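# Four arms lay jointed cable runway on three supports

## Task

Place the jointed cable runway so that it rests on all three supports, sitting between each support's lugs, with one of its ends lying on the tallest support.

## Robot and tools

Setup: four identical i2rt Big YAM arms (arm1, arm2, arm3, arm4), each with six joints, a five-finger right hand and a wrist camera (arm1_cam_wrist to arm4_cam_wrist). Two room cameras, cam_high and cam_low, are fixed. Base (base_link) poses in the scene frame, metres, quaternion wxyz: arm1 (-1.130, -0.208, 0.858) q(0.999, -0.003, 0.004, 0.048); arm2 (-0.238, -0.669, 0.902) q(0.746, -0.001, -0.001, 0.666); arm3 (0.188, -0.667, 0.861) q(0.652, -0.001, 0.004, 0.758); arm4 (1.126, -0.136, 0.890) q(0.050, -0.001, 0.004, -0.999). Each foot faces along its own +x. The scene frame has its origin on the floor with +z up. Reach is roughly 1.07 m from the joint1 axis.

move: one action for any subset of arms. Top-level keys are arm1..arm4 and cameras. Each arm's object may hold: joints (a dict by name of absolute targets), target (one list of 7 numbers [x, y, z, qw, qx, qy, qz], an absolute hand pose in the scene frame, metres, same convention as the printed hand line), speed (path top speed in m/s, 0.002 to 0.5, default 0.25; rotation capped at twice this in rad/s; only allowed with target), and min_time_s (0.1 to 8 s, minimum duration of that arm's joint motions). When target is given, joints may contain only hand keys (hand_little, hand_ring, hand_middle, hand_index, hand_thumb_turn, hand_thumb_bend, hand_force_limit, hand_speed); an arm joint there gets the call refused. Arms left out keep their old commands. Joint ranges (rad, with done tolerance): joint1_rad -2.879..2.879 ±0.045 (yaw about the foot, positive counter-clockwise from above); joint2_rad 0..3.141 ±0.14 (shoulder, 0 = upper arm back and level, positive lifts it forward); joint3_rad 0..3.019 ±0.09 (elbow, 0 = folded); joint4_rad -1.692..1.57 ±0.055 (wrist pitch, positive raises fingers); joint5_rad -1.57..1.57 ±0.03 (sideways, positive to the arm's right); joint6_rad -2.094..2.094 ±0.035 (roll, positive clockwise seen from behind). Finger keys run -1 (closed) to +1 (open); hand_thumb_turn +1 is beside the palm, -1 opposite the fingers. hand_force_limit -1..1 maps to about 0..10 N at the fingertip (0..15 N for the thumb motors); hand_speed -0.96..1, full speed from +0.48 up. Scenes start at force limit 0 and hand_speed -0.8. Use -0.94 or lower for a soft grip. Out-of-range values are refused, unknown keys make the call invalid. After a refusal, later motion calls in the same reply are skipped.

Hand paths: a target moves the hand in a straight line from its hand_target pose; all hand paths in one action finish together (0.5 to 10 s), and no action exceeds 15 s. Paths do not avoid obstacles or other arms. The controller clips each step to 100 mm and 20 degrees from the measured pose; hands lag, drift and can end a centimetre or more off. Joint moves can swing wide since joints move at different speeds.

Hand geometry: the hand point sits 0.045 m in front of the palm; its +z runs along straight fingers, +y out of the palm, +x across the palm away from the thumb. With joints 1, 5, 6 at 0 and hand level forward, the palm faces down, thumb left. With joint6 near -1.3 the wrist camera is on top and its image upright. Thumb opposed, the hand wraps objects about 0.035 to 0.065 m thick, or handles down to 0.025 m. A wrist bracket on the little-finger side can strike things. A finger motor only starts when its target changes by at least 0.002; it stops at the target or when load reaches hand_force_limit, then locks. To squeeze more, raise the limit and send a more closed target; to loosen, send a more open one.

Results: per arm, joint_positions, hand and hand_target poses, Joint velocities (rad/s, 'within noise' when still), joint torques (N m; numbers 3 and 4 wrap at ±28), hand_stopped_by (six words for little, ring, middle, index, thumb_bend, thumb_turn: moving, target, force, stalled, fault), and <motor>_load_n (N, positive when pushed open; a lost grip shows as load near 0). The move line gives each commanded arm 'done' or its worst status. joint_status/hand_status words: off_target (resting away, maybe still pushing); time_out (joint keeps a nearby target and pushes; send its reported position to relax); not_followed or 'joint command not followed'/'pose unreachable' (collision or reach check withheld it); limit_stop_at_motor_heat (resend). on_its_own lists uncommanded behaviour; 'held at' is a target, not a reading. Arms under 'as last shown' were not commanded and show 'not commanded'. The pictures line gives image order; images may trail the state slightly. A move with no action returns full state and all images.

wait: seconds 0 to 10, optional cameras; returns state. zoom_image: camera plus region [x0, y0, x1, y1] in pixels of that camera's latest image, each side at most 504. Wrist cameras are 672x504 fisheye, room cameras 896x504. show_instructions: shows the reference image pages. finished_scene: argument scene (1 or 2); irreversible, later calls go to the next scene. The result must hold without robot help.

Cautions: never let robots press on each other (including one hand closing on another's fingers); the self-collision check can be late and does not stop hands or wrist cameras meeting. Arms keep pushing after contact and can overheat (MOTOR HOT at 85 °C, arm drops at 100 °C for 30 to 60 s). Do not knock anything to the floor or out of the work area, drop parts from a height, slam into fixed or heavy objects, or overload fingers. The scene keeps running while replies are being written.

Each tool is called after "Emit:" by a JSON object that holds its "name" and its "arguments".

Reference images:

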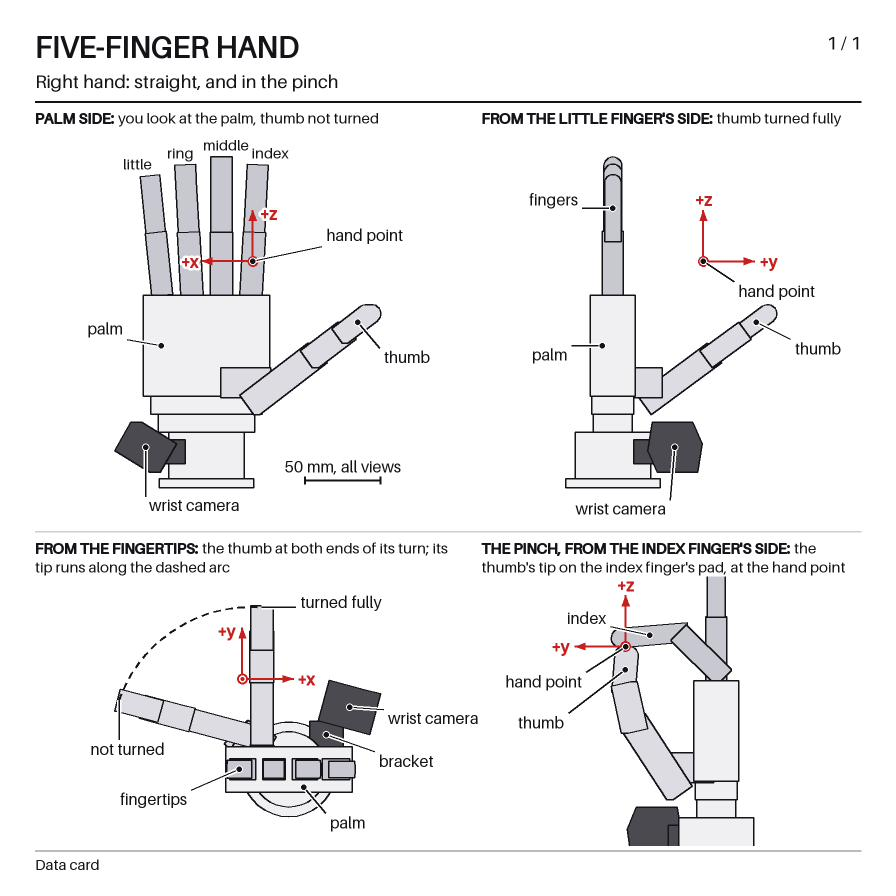

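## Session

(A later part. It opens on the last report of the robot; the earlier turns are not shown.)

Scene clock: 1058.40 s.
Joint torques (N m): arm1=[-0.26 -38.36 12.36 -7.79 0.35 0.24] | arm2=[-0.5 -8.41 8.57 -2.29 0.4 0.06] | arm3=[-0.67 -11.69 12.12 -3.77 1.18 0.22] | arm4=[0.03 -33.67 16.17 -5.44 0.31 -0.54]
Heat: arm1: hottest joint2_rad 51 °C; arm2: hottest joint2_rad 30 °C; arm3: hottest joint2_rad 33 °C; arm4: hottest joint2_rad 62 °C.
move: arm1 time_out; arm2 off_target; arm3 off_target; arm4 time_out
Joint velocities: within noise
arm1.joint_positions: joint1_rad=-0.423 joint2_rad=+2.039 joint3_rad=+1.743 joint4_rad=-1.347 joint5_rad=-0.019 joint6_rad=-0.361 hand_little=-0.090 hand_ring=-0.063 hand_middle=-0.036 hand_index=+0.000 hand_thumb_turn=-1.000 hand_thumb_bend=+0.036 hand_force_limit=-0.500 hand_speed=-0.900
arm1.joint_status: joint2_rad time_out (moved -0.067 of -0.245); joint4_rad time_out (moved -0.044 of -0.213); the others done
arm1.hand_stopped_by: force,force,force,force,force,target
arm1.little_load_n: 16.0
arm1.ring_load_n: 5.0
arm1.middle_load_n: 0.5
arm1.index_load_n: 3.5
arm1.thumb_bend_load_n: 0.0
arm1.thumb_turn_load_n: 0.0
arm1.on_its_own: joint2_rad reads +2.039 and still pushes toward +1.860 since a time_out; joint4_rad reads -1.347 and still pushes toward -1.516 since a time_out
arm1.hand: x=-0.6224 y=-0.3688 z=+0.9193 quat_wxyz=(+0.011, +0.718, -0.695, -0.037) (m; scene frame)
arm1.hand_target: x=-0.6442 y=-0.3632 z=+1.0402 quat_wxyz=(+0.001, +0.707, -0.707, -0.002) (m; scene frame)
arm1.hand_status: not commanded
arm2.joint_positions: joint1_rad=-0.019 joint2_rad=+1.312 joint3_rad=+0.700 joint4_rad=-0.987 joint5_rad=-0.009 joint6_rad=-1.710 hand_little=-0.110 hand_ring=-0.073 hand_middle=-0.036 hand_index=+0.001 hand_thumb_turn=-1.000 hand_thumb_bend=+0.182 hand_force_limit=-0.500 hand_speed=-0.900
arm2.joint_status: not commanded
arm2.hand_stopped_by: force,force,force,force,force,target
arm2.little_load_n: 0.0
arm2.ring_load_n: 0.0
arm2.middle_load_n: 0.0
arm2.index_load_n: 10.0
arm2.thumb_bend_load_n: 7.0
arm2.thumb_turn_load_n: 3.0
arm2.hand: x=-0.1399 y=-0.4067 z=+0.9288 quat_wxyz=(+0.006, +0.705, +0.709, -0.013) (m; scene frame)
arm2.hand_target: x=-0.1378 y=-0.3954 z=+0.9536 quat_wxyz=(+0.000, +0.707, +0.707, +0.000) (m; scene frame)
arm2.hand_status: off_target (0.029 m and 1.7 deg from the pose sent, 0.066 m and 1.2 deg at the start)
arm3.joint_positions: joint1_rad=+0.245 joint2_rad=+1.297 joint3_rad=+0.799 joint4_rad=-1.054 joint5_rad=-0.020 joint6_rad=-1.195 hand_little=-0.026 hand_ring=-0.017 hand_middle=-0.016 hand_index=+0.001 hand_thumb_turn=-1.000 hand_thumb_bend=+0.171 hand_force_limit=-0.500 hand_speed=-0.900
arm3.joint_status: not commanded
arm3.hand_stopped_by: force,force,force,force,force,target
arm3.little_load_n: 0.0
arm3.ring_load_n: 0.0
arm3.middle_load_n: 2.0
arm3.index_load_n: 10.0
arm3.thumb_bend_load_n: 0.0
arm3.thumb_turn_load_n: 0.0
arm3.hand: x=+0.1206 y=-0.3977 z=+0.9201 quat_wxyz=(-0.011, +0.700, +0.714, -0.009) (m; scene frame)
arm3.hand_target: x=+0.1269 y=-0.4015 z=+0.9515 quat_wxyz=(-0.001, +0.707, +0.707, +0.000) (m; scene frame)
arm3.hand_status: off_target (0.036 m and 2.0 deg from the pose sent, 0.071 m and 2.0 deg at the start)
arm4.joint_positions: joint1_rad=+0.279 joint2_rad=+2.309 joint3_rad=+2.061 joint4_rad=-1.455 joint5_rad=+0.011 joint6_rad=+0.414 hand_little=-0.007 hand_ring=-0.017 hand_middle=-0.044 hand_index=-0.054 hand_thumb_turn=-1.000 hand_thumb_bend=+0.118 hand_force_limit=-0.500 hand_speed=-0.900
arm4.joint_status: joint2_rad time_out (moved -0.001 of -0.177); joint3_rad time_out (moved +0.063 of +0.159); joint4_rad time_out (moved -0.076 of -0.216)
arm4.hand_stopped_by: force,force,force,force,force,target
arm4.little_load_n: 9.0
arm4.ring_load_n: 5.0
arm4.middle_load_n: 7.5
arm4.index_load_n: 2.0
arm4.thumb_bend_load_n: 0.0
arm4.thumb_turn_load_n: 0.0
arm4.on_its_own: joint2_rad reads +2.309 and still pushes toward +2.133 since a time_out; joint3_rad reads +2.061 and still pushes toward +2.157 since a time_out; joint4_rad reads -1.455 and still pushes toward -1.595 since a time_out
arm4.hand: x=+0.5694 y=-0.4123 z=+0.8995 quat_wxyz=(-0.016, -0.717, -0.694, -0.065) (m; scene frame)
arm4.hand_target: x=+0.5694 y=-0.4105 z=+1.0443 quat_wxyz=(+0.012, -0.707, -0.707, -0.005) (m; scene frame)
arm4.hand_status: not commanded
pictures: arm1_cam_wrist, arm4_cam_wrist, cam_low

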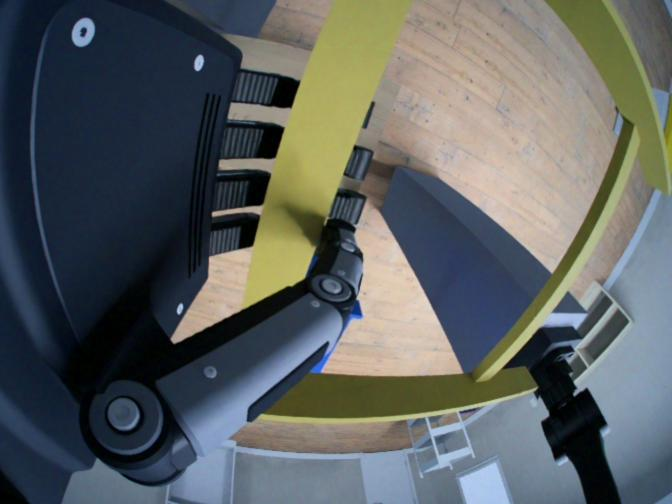

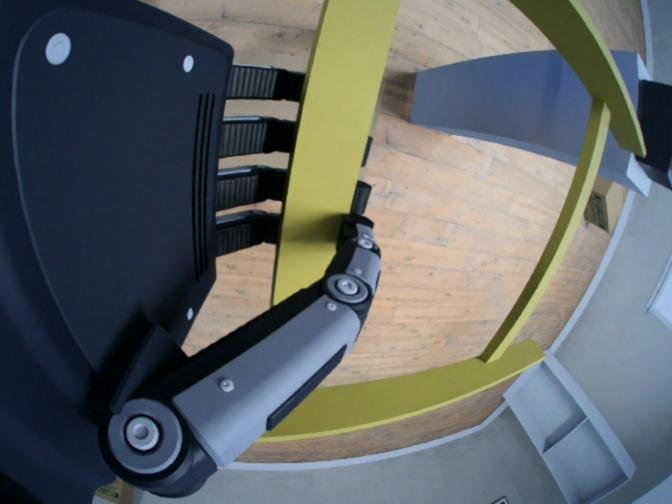

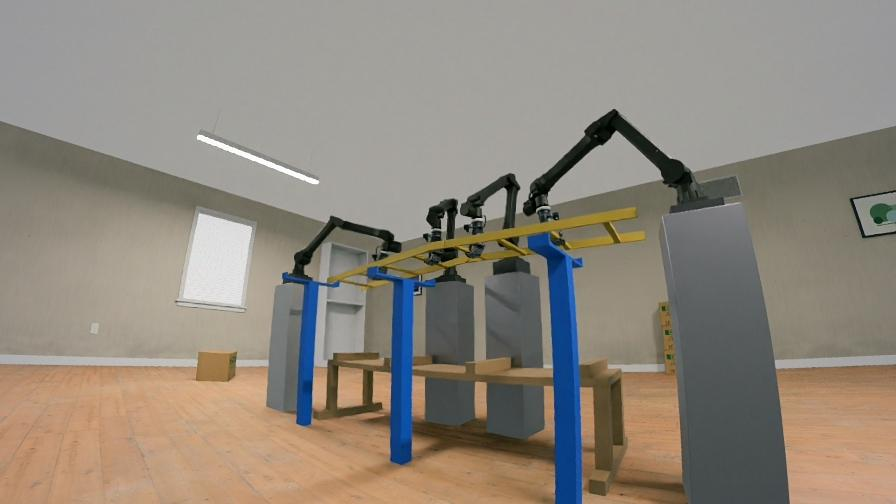

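Emit:
{"name": "move", "arguments": {"arm4": {"joints": {"joint2_rad": 2.07, "joint3_rad": 2.157, "joint4_rad": -1.655}, "min_time_s": 1.0}}}

Emit:
{"name": "move", "arguments": {"arm1": {"joints": {"joint1_rad": -0.193, "joint2_rad": 1.789, "joint3_rad": 1.694, "joint4_rad": -1.476, "joint6_rad": -0.097}, "min_time_s": 2.0}, "arm2": {"target": [-0.138, -0.273, 0.957, 0, 0.7071, 0.7071, 0], "speed": 0.065}, "arm3": {"target": [0.127, -0.275, 0.960, 0, 0.7071, 0.7071, 0], "speed": 0.065}, "arm4": {"joints": {"joint1_rad": 0.091, "joint2_rad": 2.017, "joint3_rad": 2.045, "joint4_rad": -1.599, "joint6_rad": 0.191}, "min_time_s": 2.0}, "cameras": ["cam_low", "arm4_cam_wrist", "cam_high", "arm1_cam_wrist"]}}

Scene clock: 1128.73 s.
Joint torques (N m): arm1=[-0.09 -38.18 12.34 -7.66 0.32 0.27] | arm2=[-0.56 -9.05 8.35 -2.17 0.47 0.08] | arm3=[-0.56 -10.23 11.63 -2.99 0.9 0.21] | arm4=[0.09 -34.26 16.28 -6.16 0.34 -0.39]
Heat: arm1: hottest joint2_rad 56 °C; arm2: hottest joint3_rad 34 °C; arm3: hottest joint3_rad 35 °C; arm4: hottest joint2_rad 57 °C.
move: arm4 time_out
Joint velocities: within noise
arm1, arm2, arm3: as last shown
arm1.joint_positions: joint1_rad=-0.423 joint2_rad=+2.035 joint3_rad=+1.743 joint4_rad=-1.349 joint5_rad=-0.019 joint6_rad=-0.362 hand_little=-0.090 hand_ring=-0.063 hand_middle=-0.036 hand_index=+0.000 hand_thumb_turn=-1.000 hand_thumb_bend=+0.036 hand_force_limit=-0.500 hand_speed=-0.900
arm1.little_load_n: 16.5
arm1.index_load_n: 3.0
arm1.on_its_own: joint2_rad reads +2.035 and still pushes toward +1.860 since a time_out; joint4_rad reads -1.349 and still pushes toward -1.516 since a time_out
arm1.hand: x=-0.6227 y=-0.3687 z=+0.9210 quat_wxyz=(+0.011, +0.718, -0.695, -0.036) (m; scene frame)
arm1.hand_target: x=-0.6441 y=-0.3632 z=+1.0403 quat_wxyz=(+0.001, +0.707, -0.707, -0.002) (m; scene frame)
arm2.joint_positions: joint1_rad=-0.019 joint2_rad=+1.312 joint3_rad=+0.700 joint4_rad=-0.987 joint5_rad=-0.011 joint6_rad=-1.711 hand_little=-0.110 hand_ring=-0.073 hand_middle=-0.036 hand_index=+0.001 hand_thumb_turn=-1.000 hand_thumb_bend=+0.182 hand_force_limit=-0.500 hand_speed=-0.900
arm2.middle_load_n: 0.5
arm2.index_load_n: 10.5
arm2.thumb_turn_load_n: 2.0
arm2.hand: x=-0.1402 y=-0.4064 z=+0.9288 quat_wxyz=(+0.005, +0.705, +0.710, -0.013) (m; scene frame)
arm2.hand_target: x=-0.1378 y=-0.3955 z=+0.9535 quat_wxyz=(+0.000, +0.707, +0.707, +0.000) (m; scene frame)
arm3.joint_positions: joint1_rad=+0.245 joint2_rad=+1.285 joint3_rad=+0.803 joint4_rad=-1.076 joint5_rad=-0.014 joint6_rad=-1.195 hand_little=-0.026 hand_ring=-0.017 hand_middle=-0.017 hand_index=+0.001 hand_thumb_turn=-1.000 hand_thumb_bend=+0.171 hand_force_limit=-0.500 hand_speed=-0.900
arm3.middle_load_n: 1.0
arm3.index_load_n: 9.0
arm3.thumb_bend_load_n: -0.5
arm3.thumb_turn_load_n: -0.5
arm3.hand: x=+0.1227 y=-0.4000 z=+0.9256 quat_wxyz=(-0.007, +0.700, +0.714, -0.008) (m; scene frame)
arm3.hand_target: x=+0.1268 y=-0.4015 z=+0.9515 quat_wxyz=(-0.001, +0.707, +0.707, +0.000) (m; scene frame)
arm4.joint_positions: joint1_rad=+0.279 joint2_rad=+2.258 joint3_rad=+2.061 joint4_rad=-1.496 joint5_rad=+0.010 joint6_rad=+0.400 hand_little=-0.007 hand_ring=-0.017 hand_middle=-0.044 hand_index=-0.054 hand_thumb_turn=-1.000 hand_thumb_bend=+0.118 hand_force_limit=-0.500 hand_speed=-0.900
arm4.joint_status: joint2_rad time_out (moved -0.052 of -0.239); joint3_rad time_out (moved +0.000 of +0.096); joint4_rad time_out (moved -0.041 of -0.200)
arm4.hand_stopped_by: force,force,force,force,force,target
arm4.little_load_n: 9.5
arm4.ring_load_n: 3.5
arm4.middle_load_n: 5.0
arm4.index_load_n: 1.0
arm4.thumb_bend_load_n: 0.0
arm4.thumb_turn_load_n: 0.0
arm4.on_its_own: joint2_rad reads +2.258 and still pushes toward +2.070 since a time_out; joint3_rad reads +2.061 and still pushes toward +2.157 since a time_out; joint4_rad reads -1.496 and still pushes toward -1.655 since a time_out
arm4.hand: x=+0.5750 y=-0.4099 z=+0.9334 quat_wxyz=(-0.015, -0.713, -0.699, -0.060) (m; scene frame)
arm4.hand_target: x=+0.5872 y=-0.4037 z=+1.0838 quat_wxyz=(+0.013, -0.707, -0.707, -0.004) (m; scene frame)
arm4.hand_status: not commanded
pictures: none

not run: a stop came earlier in this reply.

Emit:
{"name": "move", "arguments": {"arm1": {"joints": {"joint1_rad": -0.193, "joint2_rad": 1.789, "joint3_rad": 1.694, "joint4_rad": -1.476, "joint6_rad": -0.097}, "min_time_s": 2.0}, "arm2": {"target": [-0.138, -0.273, 0.957, 0, 0.7071, 0.7071, 0], "speed": 0.065}, "arm3": {"target": [0.127, -0.275, 0.960, 0, 0.7071, 0.7071, 0], "speed": 0.065}, "arm4": {"joints": {"joint1_rad": 0.091, "joint2_rad": 2.017, "joint3_rad": 2.045, "joint4_rad": -1.599, "joint6_rad": 0.191}, "min_time_s": 2.0}, "cameras": ["cam_low", "arm4_cam_wrist", "cam_high", "arm1_cam_wrist"]}}

Scene clock: 1139.60 s.
Joint torques (N m): arm1=[0.79 -37.48 9.26 -4.66 -0.2 0.34] | arm2=[-0.79 -11.81 9.47 -1.76 1.11 0.04] | arm3=[-2.37 -15.09 13.38 -2.66 0.59 -0.02] | arm4=[-2.02 -34.37 11.6 -2.7 0.8 -0.49]
Heat: arm1: hottest joint2_rad 54 °C; arm2: hottest joint3_rad 34 °C; arm3: hottest joint3_rad 36 °C; arm4: hottest joint2_rad 57 °C.
move: arm1 time_out; arm2 off_target; arm3 off_target; arm4 time_out
Joint velocities: within noise
arm1.joint_positions: joint1_rad=-0.208 joint2_rad=+1.969 joint3_rad=+1.670 joint4_rad=-1.381 joint5_rad=-0.005 joint6_rad=-0.133 hand_little=-0.090 hand_ring=-0.063 hand_middle=-0.036 hand_index=+0.000 hand_thumb_turn=-1.000 hand_thumb_bend=+0.036 hand_force_limit=-0.500 hand_speed=-0.900
arm1.joint_status: joint2_rad time_out (moved -0.067 of -0.246); joint4_rad time_out (moved -0.032 of -0.127); joint6_rad time_out (moved +0.228 of +0.265); the others done
arm1.hand_stopped_by: force,force,force,force,force,target
arm1.little_load_n: 17.0
arm1.ring_load_n: 5.5
arm1.middle_load_n: 0.5
arm1.index_load_n: 3.0
arm1.thumb_bend_load_n: 0.0
arm1.thumb_turn_load_n: 0.0
arm1.on_its_own: joint2_rad reads +1.969 and still pushes toward +1.789 since a time_out; joint4_rad reads -1.381 and still pushes toward -1.476 since a time_out; joint6_rad reads -0.133 and still pushes toward -0.097 since a time_out
arm1.hand: x=-0.6264 y=-0.2413 z=+0.9357 quat_wxyz=(+0.036, +0.713, -0.699, -0.045) (m; scene frame)
arm1.hand_target: x=-0.6414 y=-0.2289 z=+1.0358 quat_wxyz=(+0.001, +0.707, -0.707, -0.003) (m; scene frame)
arm1.hand_status: not commanded
arm2.joint_positions: joint1_rad=+0.027 joint2_rad=+1.600 joint3_rad=+1.014 joint4_rad=-1.017 joint5_rad=-0.027 joint6_rad=-1.673 hand_little=-0.110 hand_ring=-0.073 hand_middle=-0.036 hand_index=+0.001 hand_thumb_turn=-1.000 hand_thumb_bend=+0.181 hand_force_limit=-0.500 hand_speed=-0.900
arm2.joint_status: not commanded
arm2.hand_stopped_by: force,force,force,force,force,target
arm2.little_load_n: 0.0
arm2.ring_load_n: 0.0
arm2.middle_load_n: 0.5
arm2.index_load_n: 7.0
arm2.thumb_bend_load_n: 2.5
arm2.thumb_turn_load_n: 0.0
arm2.hand: x=-0.1469 y=-0.2901 z=+0.9291 quat_wxyz=(+0.001, +0.702, +0.712, -0.020) (m; scene frame)
arm2.hand_target: x=-0.1383 y=-0.2741 z=+0.9564 quat_wxyz=(-0.001, +0.707, +0.707, +0.000) (m; scene frame)
arm2.hand_status: off_target (0.034 m and 2.5 deg from the pose sent, 0.136 m and 1.7 deg at the start)
arm3.joint_positions: joint1_rad=+0.159 joint2_rad=+1.580 joint3_rad=+1.110 joint4_rad=-1.112 joint5_rad=-0.006 joint6_rad=-1.286 hand_little=-0.026 hand_ring=-0.017 hand_middle=-0.016 hand_index=+0.001 hand_thumb_turn=-1.000 hand_thumb_bend=+0.172 hand_force_limit=-0.500 hand_speed=-0.900
arm3.joint_status: not commanded
arm3.hand_stopped_by: force,force,force,force,force,target
arm3.little_load_n: 0.0
arm3.ring_load_n: 0.0
arm3.middle_load_n: 2.5
arm3.index_load_n: 10.0
arm3.thumb_bend_load_n: 0.5
arm3.thumb_turn_load_n: 0.5
arm3.hand: x=+0.1177 y=-0.2861 z=+0.9257 quat_wxyz=(+0.005, +0.699, +0.715, -0.009) (m; scene frame)
arm3.hand_target: x=+0.1270 y=-0.2761 z=+0.9587 quat_wxyz=(-0.001, +0.707, +0.707, +0.001) (m; scene frame)
arm3.hand_status: off_target (0.037 m and 1.8 deg from the pose sent, 0.130 m and 1.6 deg at the start)
arm4.joint_positions: joint1_rad=+0.114 joint2_rad=+2.214 joint3_rad=+2.002 joint4_rad=-1.532 joint5_rad=-0.002 joint6_rad=+0.219 hand_little=-0.007 hand_ring=-0.017 hand_middle=-0.044 hand_index=-0.054 hand_thumb_turn=-1.000 hand_thumb_bend=+0.118 hand_force_limit=-0.500 hand_speed=-0.900
arm4.joint_status: joint2_rad time_out (moved -0.044 of -0.241); joint4_rad time_out (moved -0.036 of -0.103); the others done
arm4.hand_stopped_by: force,force,force,force,force,target
arm4.little_load_n: 11.5
arm4.ring_load_n: 4.5
arm4.middle_load_n: 5.0
arm4.index_load_n: 0.0
arm4.thumb_bend_load_n: 0.0
arm4.thumb_turn_load_n: 0.0
arm4.on_its_own: joint2_rad reads +2.214 and still pushes toward +2.017 since a time_out; joint4_rad reads -1.532 and still pushes toward -1.599 since a time_out
arm4.hand: x=+0.5696 y=-0.3022 z=+0.9474 quat_wxyz=(-0.044, -0.706, -0.703, -0.074) (m; scene frame)
arm4.hand_target: x=+0.5692 y=-0.2843 z=+1.0747 quat_wxyz=(+0.011, -0.707, -0.708, -0.007) (m; scene frame)
arm4.hand_status: not commanded
pictures: arm1_cam_wrist, arm4_cam_wrist, cam_high, cam_low

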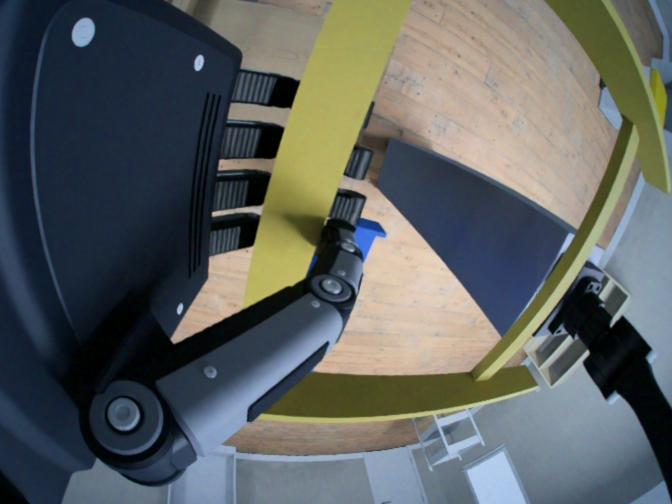

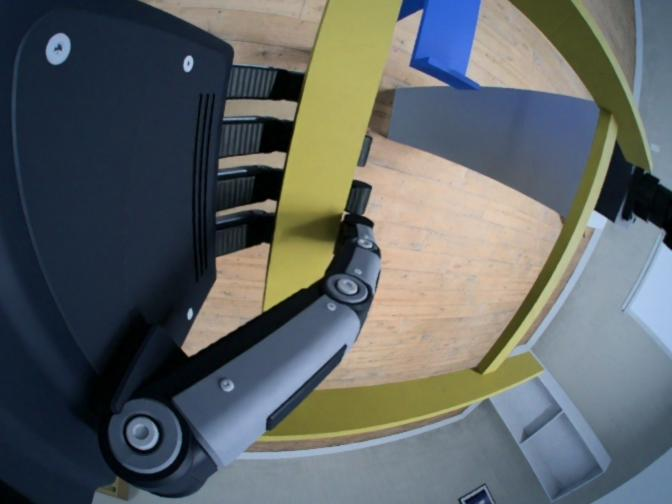

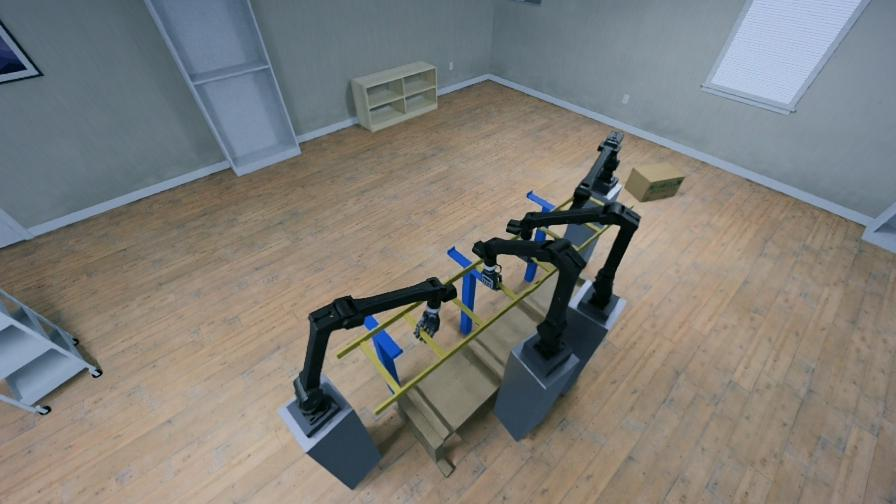

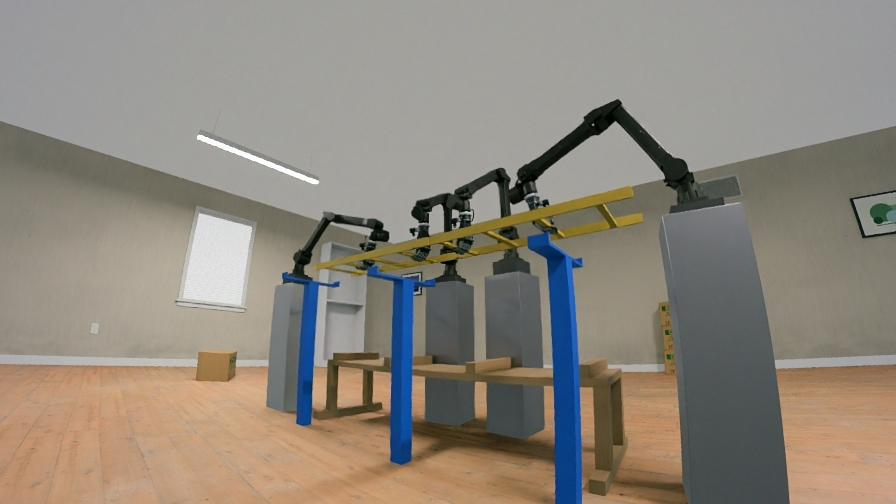

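Emit:
{"name": "move", "arguments": {"arm1": {"joints": {"joint1_rad": 0.044, "joint2_rad": 1.797, "joint3_rad": 1.703, "joint4_rad": -1.478, "joint6_rad": 0.14}, "min_time_s": 2.0}, "arm2": {"target": [-0.138, -0.150, 0.960, 0, 0.7071, 0.7071, 0], "speed": 0.065}, "arm3": {"target": [0.127, -0.152, 0.965, 0, 0.7071, 0.7071, 0], "speed": 0.065}, "arm4": {"joints": {"joint1_rad": -0.111, "joint2_rad": 1.982, "joint3_rad": 1.990, "joint4_rad": -1.579, "joint6_rad": -0.011}, "min_time_s": 2.0}, "cameras": ["cam_low", "arm4_cam_wrist", "cam_high", "arm1_cam_wrist"]}}

Scene clock: 1152.83 s.
Joint torques (N m): arm1=[2.32 -36.78 10.41 -4.66 -0.71 0.38] | arm2=[-1.96 -16.67 10.13 -1.77 1.15 0.04] | arm3=[-2.43 -21.6 14.26 -2.61 0.4 0.04] | arm4=[-2.32 -34.2 11.64 -2.65 1.1 -0.39]
Heat: arm1: hottest joint2_rad 56 °C; arm2: hottest joint3_rad 35 °C; arm3: hottest joint3_rad 37 °C; arm4: hottest joint2_rad 59 °C.
move: arm1 time_out; arm2 off_target; arm3 off_target; arm4 time_out
Joint velocities: within noise
arm1.joint_positions: joint1_rad=+0.018 joint2_rad=+1.969 joint3_rad=+1.664 joint4_rad=-1.381 joint5_rad=+0.008 joint6_rad=+0.099 hand_little=-0.090 hand_ring=-0.063 hand_middle=-0.036 hand_index=+0.000 hand_thumb_turn=-1.000 hand_thumb_bend=+0.036 hand_force_limit=-0.500 hand_speed=-0.900
arm1.joint_status: joint2_rad time_out (moved +0.000 of -0.172); joint4_rad time_out (moved +0.000 of -0.097); joint6_rad time_out (moved +0.232 of +0.273); the others done
arm1.hand_stopped_by: force,force,force,force,force,target
arm1.little_load_n: 16.5
arm1.ring_load_n: 4.5
arm1.middle_load_n: 0.5
arm1.index_load_n: 2.5
arm1.thumb_bend_load_n: 0.0
arm1.thumb_turn_load_n: 0.0
arm1.on_its_own: joint2_rad reads +1.969 and still pushes toward +1.797 since a time_out; joint4_rad reads -1.381 and still pushes toward -1.478 since a time_out; joint6_rad reads +0.099 and still pushes toward +0.140 since a time_out
arm1.hand: x=-0.6288 y=-0.1160 z=+0.9320 quat_wxyz=(+0.052, +0.711, -0.700, -0.034) (m; scene frame)
arm1.hand_target: x=-0.6420 y=-0.0984 z=+1.0344 quat_wxyz=(+0.003, +0.707, -0.707, -0.004) (m; scene frame)
arm1.hand_status: not commanded
arm2.joint_positions: joint1_rad=+0.054 joint2_rad=+1.894 joint3_rad=+1.404 joint4_rad=-1.131 joint5_rad=-0.027 joint6_rad=-1.652 hand_little=-0.110 hand_ring=-0.073 hand_middle=-0.036 hand_index=+0.001 hand_thumb_turn=-1.000 hand_thumb_bend=+0.180 hand_force_limit=-0.500 hand_speed=-0.900
arm2.joint_status: not commanded
arm2.hand_stopped_by: force,force,force,force,force,target
arm2.little_load_n: 0.0
arm2.ring_load_n: 1.0
arm2.middle_load_n: 1.5
arm2.index_load_n: 4.5
arm2.thumb_bend_load_n: 0.5
arm2.thumb_turn_load_n: 0.5
arm2.hand: x=-0.1505 y=-0.1694 z=+0.9227 quat_wxyz=(+0.007, +0.699, +0.714, -0.027) (m; scene frame)
arm2.hand_target: x=-0.1384 y=-0.1518 z=+0.9598 quat_wxyz=(-0.001, +0.707, +0.707, +0.001) (m; scene frame)
arm2.hand_status: off_target (0.044 m and 3.4 deg from the pose sent, 0.144 m and 2.4 deg at the start)
arm3.joint_positions: joint1_rad=+0.095 joint2_rad=+1.878 joint3_rad=+1.496 joint4_rad=-1.220 joint5_rad=-0.002 joint6_rad=-1.355 hand_little=-0.026 hand_ring=-0.017 hand_middle=-0.016 hand_index=+0.001 hand_thumb_turn=-1.000 hand_thumb_bend=+0.171 hand_force_limit=-0.500 hand_speed=-0.900
arm3.joint_status: not commanded
arm3.hand_stopped_by: force,force,force,force,force,target
arm3.little_load_n: 0.0
arm3.ring_load_n: 0.0
arm3.middle_load_n: 6.0
arm3.index_load_n: 9.0
arm3.thumb_bend_load_n: 0.0
arm3.thumb_turn_load_n: -0.5
arm3.hand: x=+0.1165 y=-0.1650 z=+0.9191 quat_wxyz=(+0.014, +0.697, +0.717, -0.013) (m; scene frame)
arm3.hand_target: x=+0.1272 y=-0.1538 z=+0.9637 quat_wxyz=(-0.001, +0.707, +0.707, +0.001) (m; scene frame)
arm3.hand_status: off_target (0.049 m and 2.7 deg from the pose sent, 0.140 m and 1.8 deg at the start)
arm4.joint_positions: joint1_rad=-0.084 joint2_rad=+2.182 joint3_rad=+1.945 joint4_rad=-1.514 joint5_rad=-0.009 joint6_rad=+0.009 hand_little=-0.007 hand_ring=-0.017 hand_middle=-0.044 hand_index=-0.054 hand_thumb_turn=-1.000 hand_thumb_bend=+0.118 hand_force_limit=-0.500 hand_speed=-0.900
arm4.joint_status: joint2_rad time_out (moved -0.032 of -0.232); joint4_rad time_out (moved +0.018 of -0.047); the others done
arm4.hand_stopped_by: force,force,force,force,force,target
arm4.little_load_n: 10.0
arm4.ring_load_n: 4.0
arm4.middle_load_n: 5.0
arm4.index_load_n: 0.5
arm4.thumb_bend_load_n: 0.0
arm4.thumb_turn_load_n: 0.0
arm4.on_its_own: joint2_rad reads +2.182 and still pushes toward +1.982 since a time_out; joint4_rad reads -1.514 and still pushes toward -1.579 since a time_out
arm4.hand: x=+0.5676 y=-0.1785 z=+0.9505 quat_wxyz=(-0.062, -0.702, -0.707, -0.063) (m; scene frame)
arm4.hand_target: x=+0.5695 y=-0.1579 z=+1.0763 quat_wxyz=(+0.010, -0.707, -0.707, -0.008) (m; scene frame)
arm4.hand_status: not commanded
pictures: arm1_cam_wrist, arm4_cam_wrist, cam_high, cam_low

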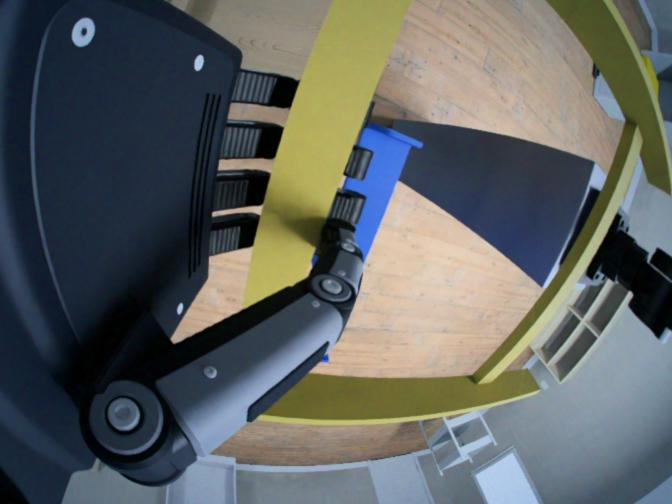

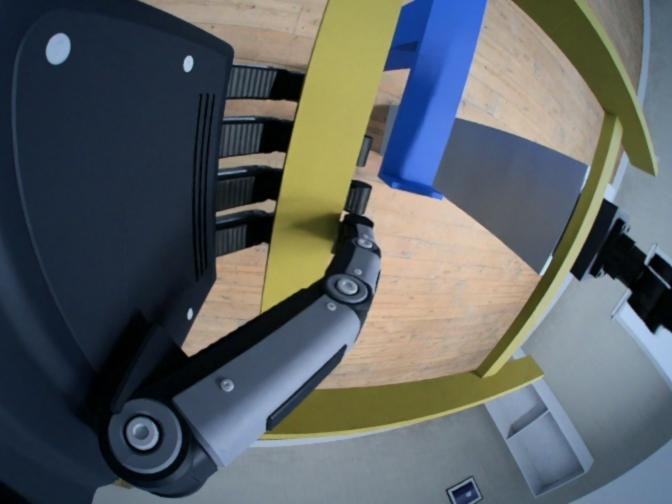

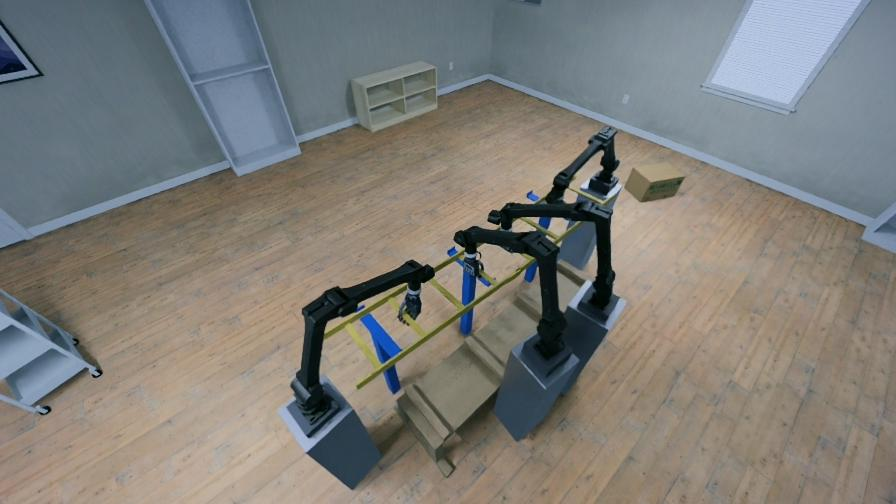

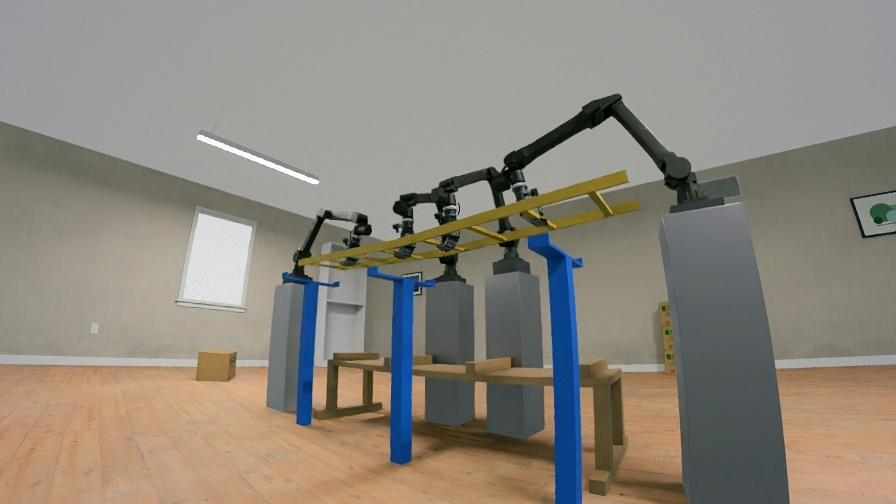

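Emit:
{"name": "move", "arguments": {"arm1": {"joints": {"joint1_rad": 0.292, "joint2_rad": 1.897, "joint3_rad": 1.843, "joint4_rad": -1.517, "joint6_rad": 0.388}, "min_time_s": 2.4}, "arm2": {"target": [-0.138, 0.020, 0.965, 0, 0.7071, 0.7071, 0], "speed": 0.072}, "arm3": {"target": [0.127, 0.020, 0.970, 0, 0.7071, 0.7071, 0], "speed": 0.072}, "arm4": {"joints": {"joint1_rad": -0.367, "joint2_rad": 2.053, "joint3_rad": 2.102, "joint4_rad": -1.615, "joint6_rad": -0.267}, "min_time_s": 2.4}, "cameras": ["all"]}}

Scene clock: 1204.27 s.
Joint torques (N m): arm1=[1.73 -33.61 14.17 -6.61 -0.78 0.16] | arm2=[-1.32 -23.3 12.86 -0.55 0.98 -0.11] | arm3=[-2.61 -30.04 17.29 -1.44 0 -0.02] | arm4=[-1.49 -29.39 17.7 -4.4 0.74 -0.02]
Heat: arm1: hottest joint2_rad 57 °C; arm2: hottest joint3_rad 41 °C; arm3: hottest joint3_rad 40 °C; arm4: hottest joint2_rad 55 °C.
move: arm1 time_out; arm2 off_target; arm3 off_target; arm4 time_out
Joint velocities: within noise
arm1.joint_positions: joint1_rad=+0.271 joint2_rad=+2.025 joint3_rad=+1.760 joint4_rad=-1.379 joint5_rad=+0.010 joint6_rad=+0.366 hand_little=-0.091 hand_ring=-0.063 hand_middle=-0.035 hand_index=+0.000 hand_thumb_turn=-1.000 hand_thumb_bend=+0.036 hand_force_limit=-0.500 hand_speed=-0.900
arm1.joint_status: joint4_rad time_out (moved +0.002 of -0.136); the others done
arm1.hand_stopped_by: force,force,force,force,force,target
arm1.little_load_n: 5.0
arm1.ring_load_n: 4.0
arm1.middle_load_n: 2.5
arm1.index_load_n: 2.5
arm1.thumb_bend_load_n: 0.0
arm1.thumb_turn_load_n: 0.0
arm1.on_its_own: joint4_rad reads -1.379 and still pushes toward -1.517 since a time_out
arm1.hand: x=-0.6306 y=+0.0352 z=+0.9294 quat_wxyz=(+0.040, +0.707, -0.706, -0.010) (m; scene frame)
arm1.hand_target: x=-0.6446 y=+0.0472 z=+1.0322 quat_wxyz=(+0.003, +0.707, -0.707, -0.004) (m; scene frame)
arm1.hand_status: not commanded
arm2.joint_positions: joint1_rad=+0.069 joint2_rad=+2.377 joint3_rad=+2.184 joint4_rad=-1.499 joint5_rad=-0.023 joint6_rad=-1.620 hand_little=-0.110 hand_ring=-0.073 hand_middle=-0.036 hand_index=+0.001 hand_thumb_turn=-1.000 hand_thumb_bend=+0.180 hand_force_limit=-0.500 hand_speed=-0.900
arm2.joint_status: not commanded
arm2.hand_stopped_by: force,force,force,force,force,target
arm2.little_load_n: 0.0
arm2.ring_load_n: 0.0
arm2.middle_load_n: 0.0
arm2.index_load_n: 6.0
arm2.thumb_bend_load_n: 0.0
arm2.thumb_turn_load_n: 0.0
arm2.hand: x=-0.1507 y=-0.0158 z=+0.9084 quat_wxyz=(+0.033, +0.705, +0.707, -0.051) (m; scene frame)
arm2.hand_target: x=-0.1385 y=+0.0145 z=+0.9662 quat_wxyz=(+0.000, +0.707, +0.707, +0.001) (m; scene frame)
arm2.hand_status: off_target (0.068 m and 7.0 deg from the pose sent, 0.195 m and 3.4 deg at the start)
arm3.joint_positions: joint1_rad=+0.042 joint2_rad=+2.411 joint3_rad=+2.360 joint4_rad=-1.621 joint5_rad=+0.008 joint6_rad=-1.400 hand_little=-0.026 hand_ring=-0.017 hand_middle=-0.016 hand_index=+0.002 hand_thumb_turn=-1.000 hand_thumb_bend=+0.173 hand_force_limit=-0.500 hand_speed=-0.900
arm3.joint_status: not commanded
arm3.hand_stopped_by: force,force,force,force,force,target
arm3.little_load_n: 0.0
arm3.ring_load_n: 0.5
arm3.middle_load_n: 5.5
arm3.index_load_n: 17.5
arm3.thumb_bend_load_n: 5.0
arm3.thumb_turn_load_n: 1.0
arm3.hand: x=+0.1168 y=-0.0053 z=+0.9068 quat_wxyz=(+0.045, +0.699, +0.713, -0.029) (m; scene frame)
arm3.hand_target: x=+0.1279 y=+0.0149 z=+0.9694 quat_wxyz=(+0.000, +0.707, +0.707, +0.001) (m; scene frame)
arm3.hand_status: off_target (0.069 m and 6.3 deg from the pose sent, 0.192 m and 2.7 deg at the start)
arm4.joint_positions: joint1_rad=-0.349 joint2_rad=+2.189 joint3_rad=+1.989 joint4_rad=-1.502 joint5_rad=+0.001 joint6_rad=-0.280 hand_little=-0.007 hand_ring=-0.017 hand_middle=-0.044 hand_index=-0.054 hand_thumb_turn=-1.000 hand_thumb_bend=+0.118 hand_force_limit=-0.500 hand_speed=-0.900
arm4.joint_status: joint3_rad time_out (moved +0.043 of +0.157); joint4_rad time_out (moved +0.012 of -0.101); the others done
arm4.hand_stopped_by: force,force,force,force,force,target
arm4.little_load_n: 6.5
arm4.ring_load_n: 5.0
arm4.middle_load_n: 4.5
arm4.index_load_n: 0.5
arm4.thumb_bend_load_n: 0.0
arm4.thumb_turn_load_n: 0.0
arm4.on_its_own: joint3_rad reads +1.989 and still pushes toward +2.101 since a time_out; joint4_rad reads -1.502 and still pushes toward -1.615 since a time_out
arm4.hand: x=+0.5706 y=-0.0085 z=+0.9589 quat_wxyz=(-0.053, -0.695, -0.717, -0.035) (m; scene frame)
arm4.hand_target: x=+0.5700 y=+0.0038 z=+1.0767 quat_wxyz=(+0.010, -0.707, -0.707, -0.009) (m; scene frame)
arm4.hand_status: not commanded
pictures: arm1_cam_wrist, arm2_cam_wrist, arm3_cam_wrist, arm4_cam_wrist, cam_high, cam_low

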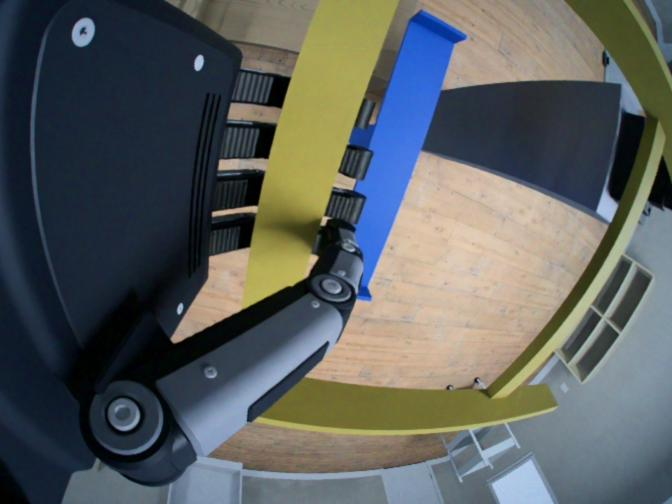

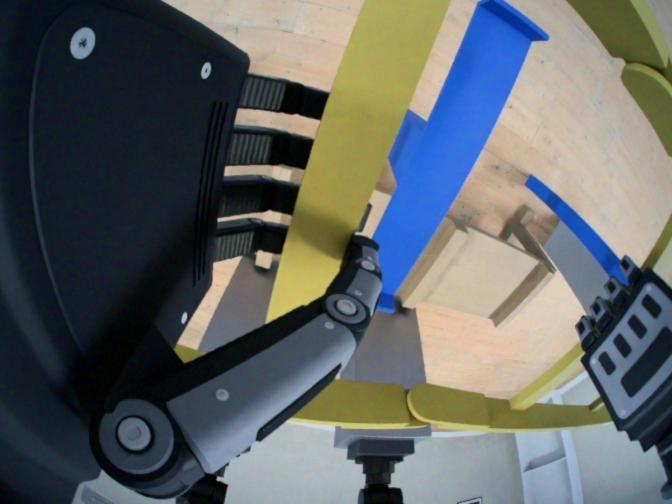

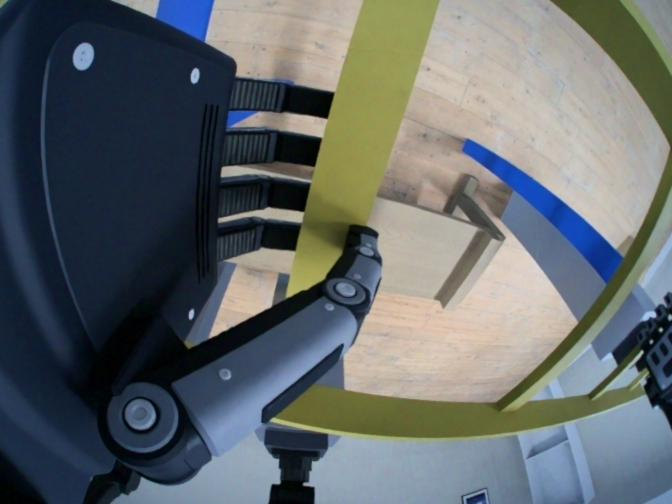

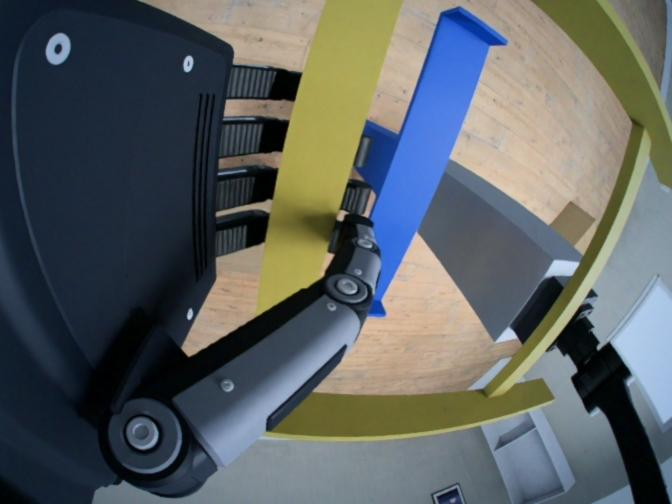

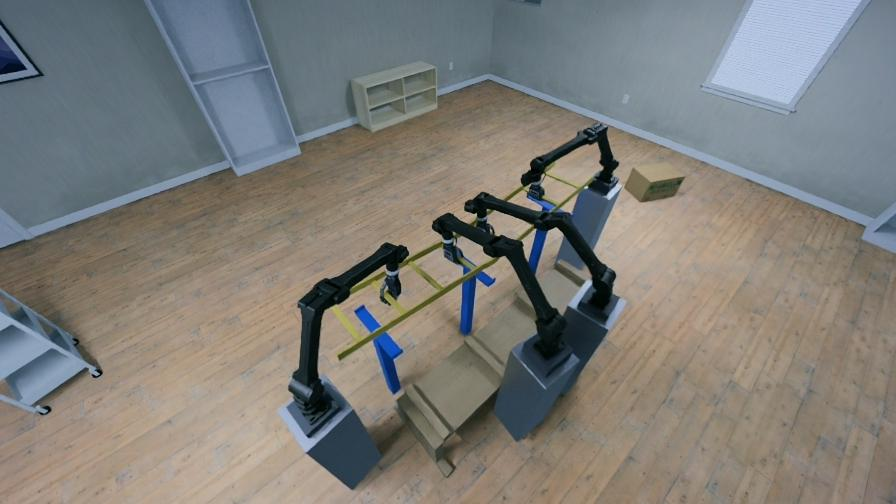

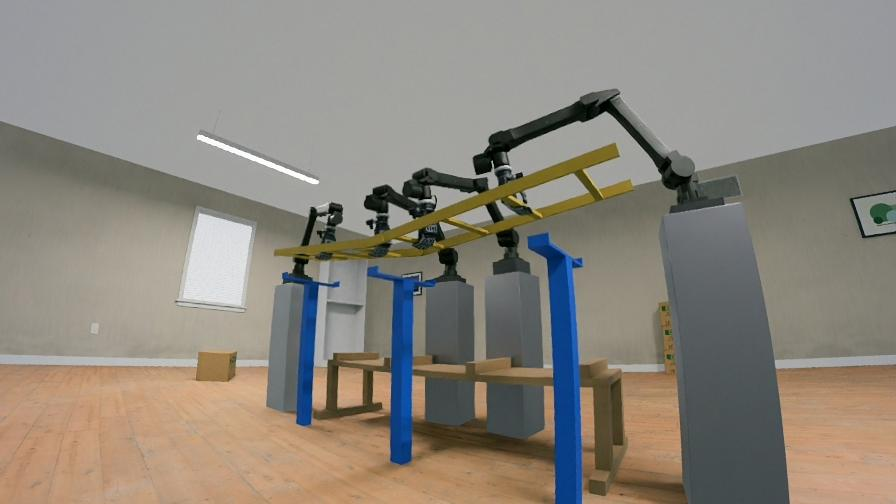

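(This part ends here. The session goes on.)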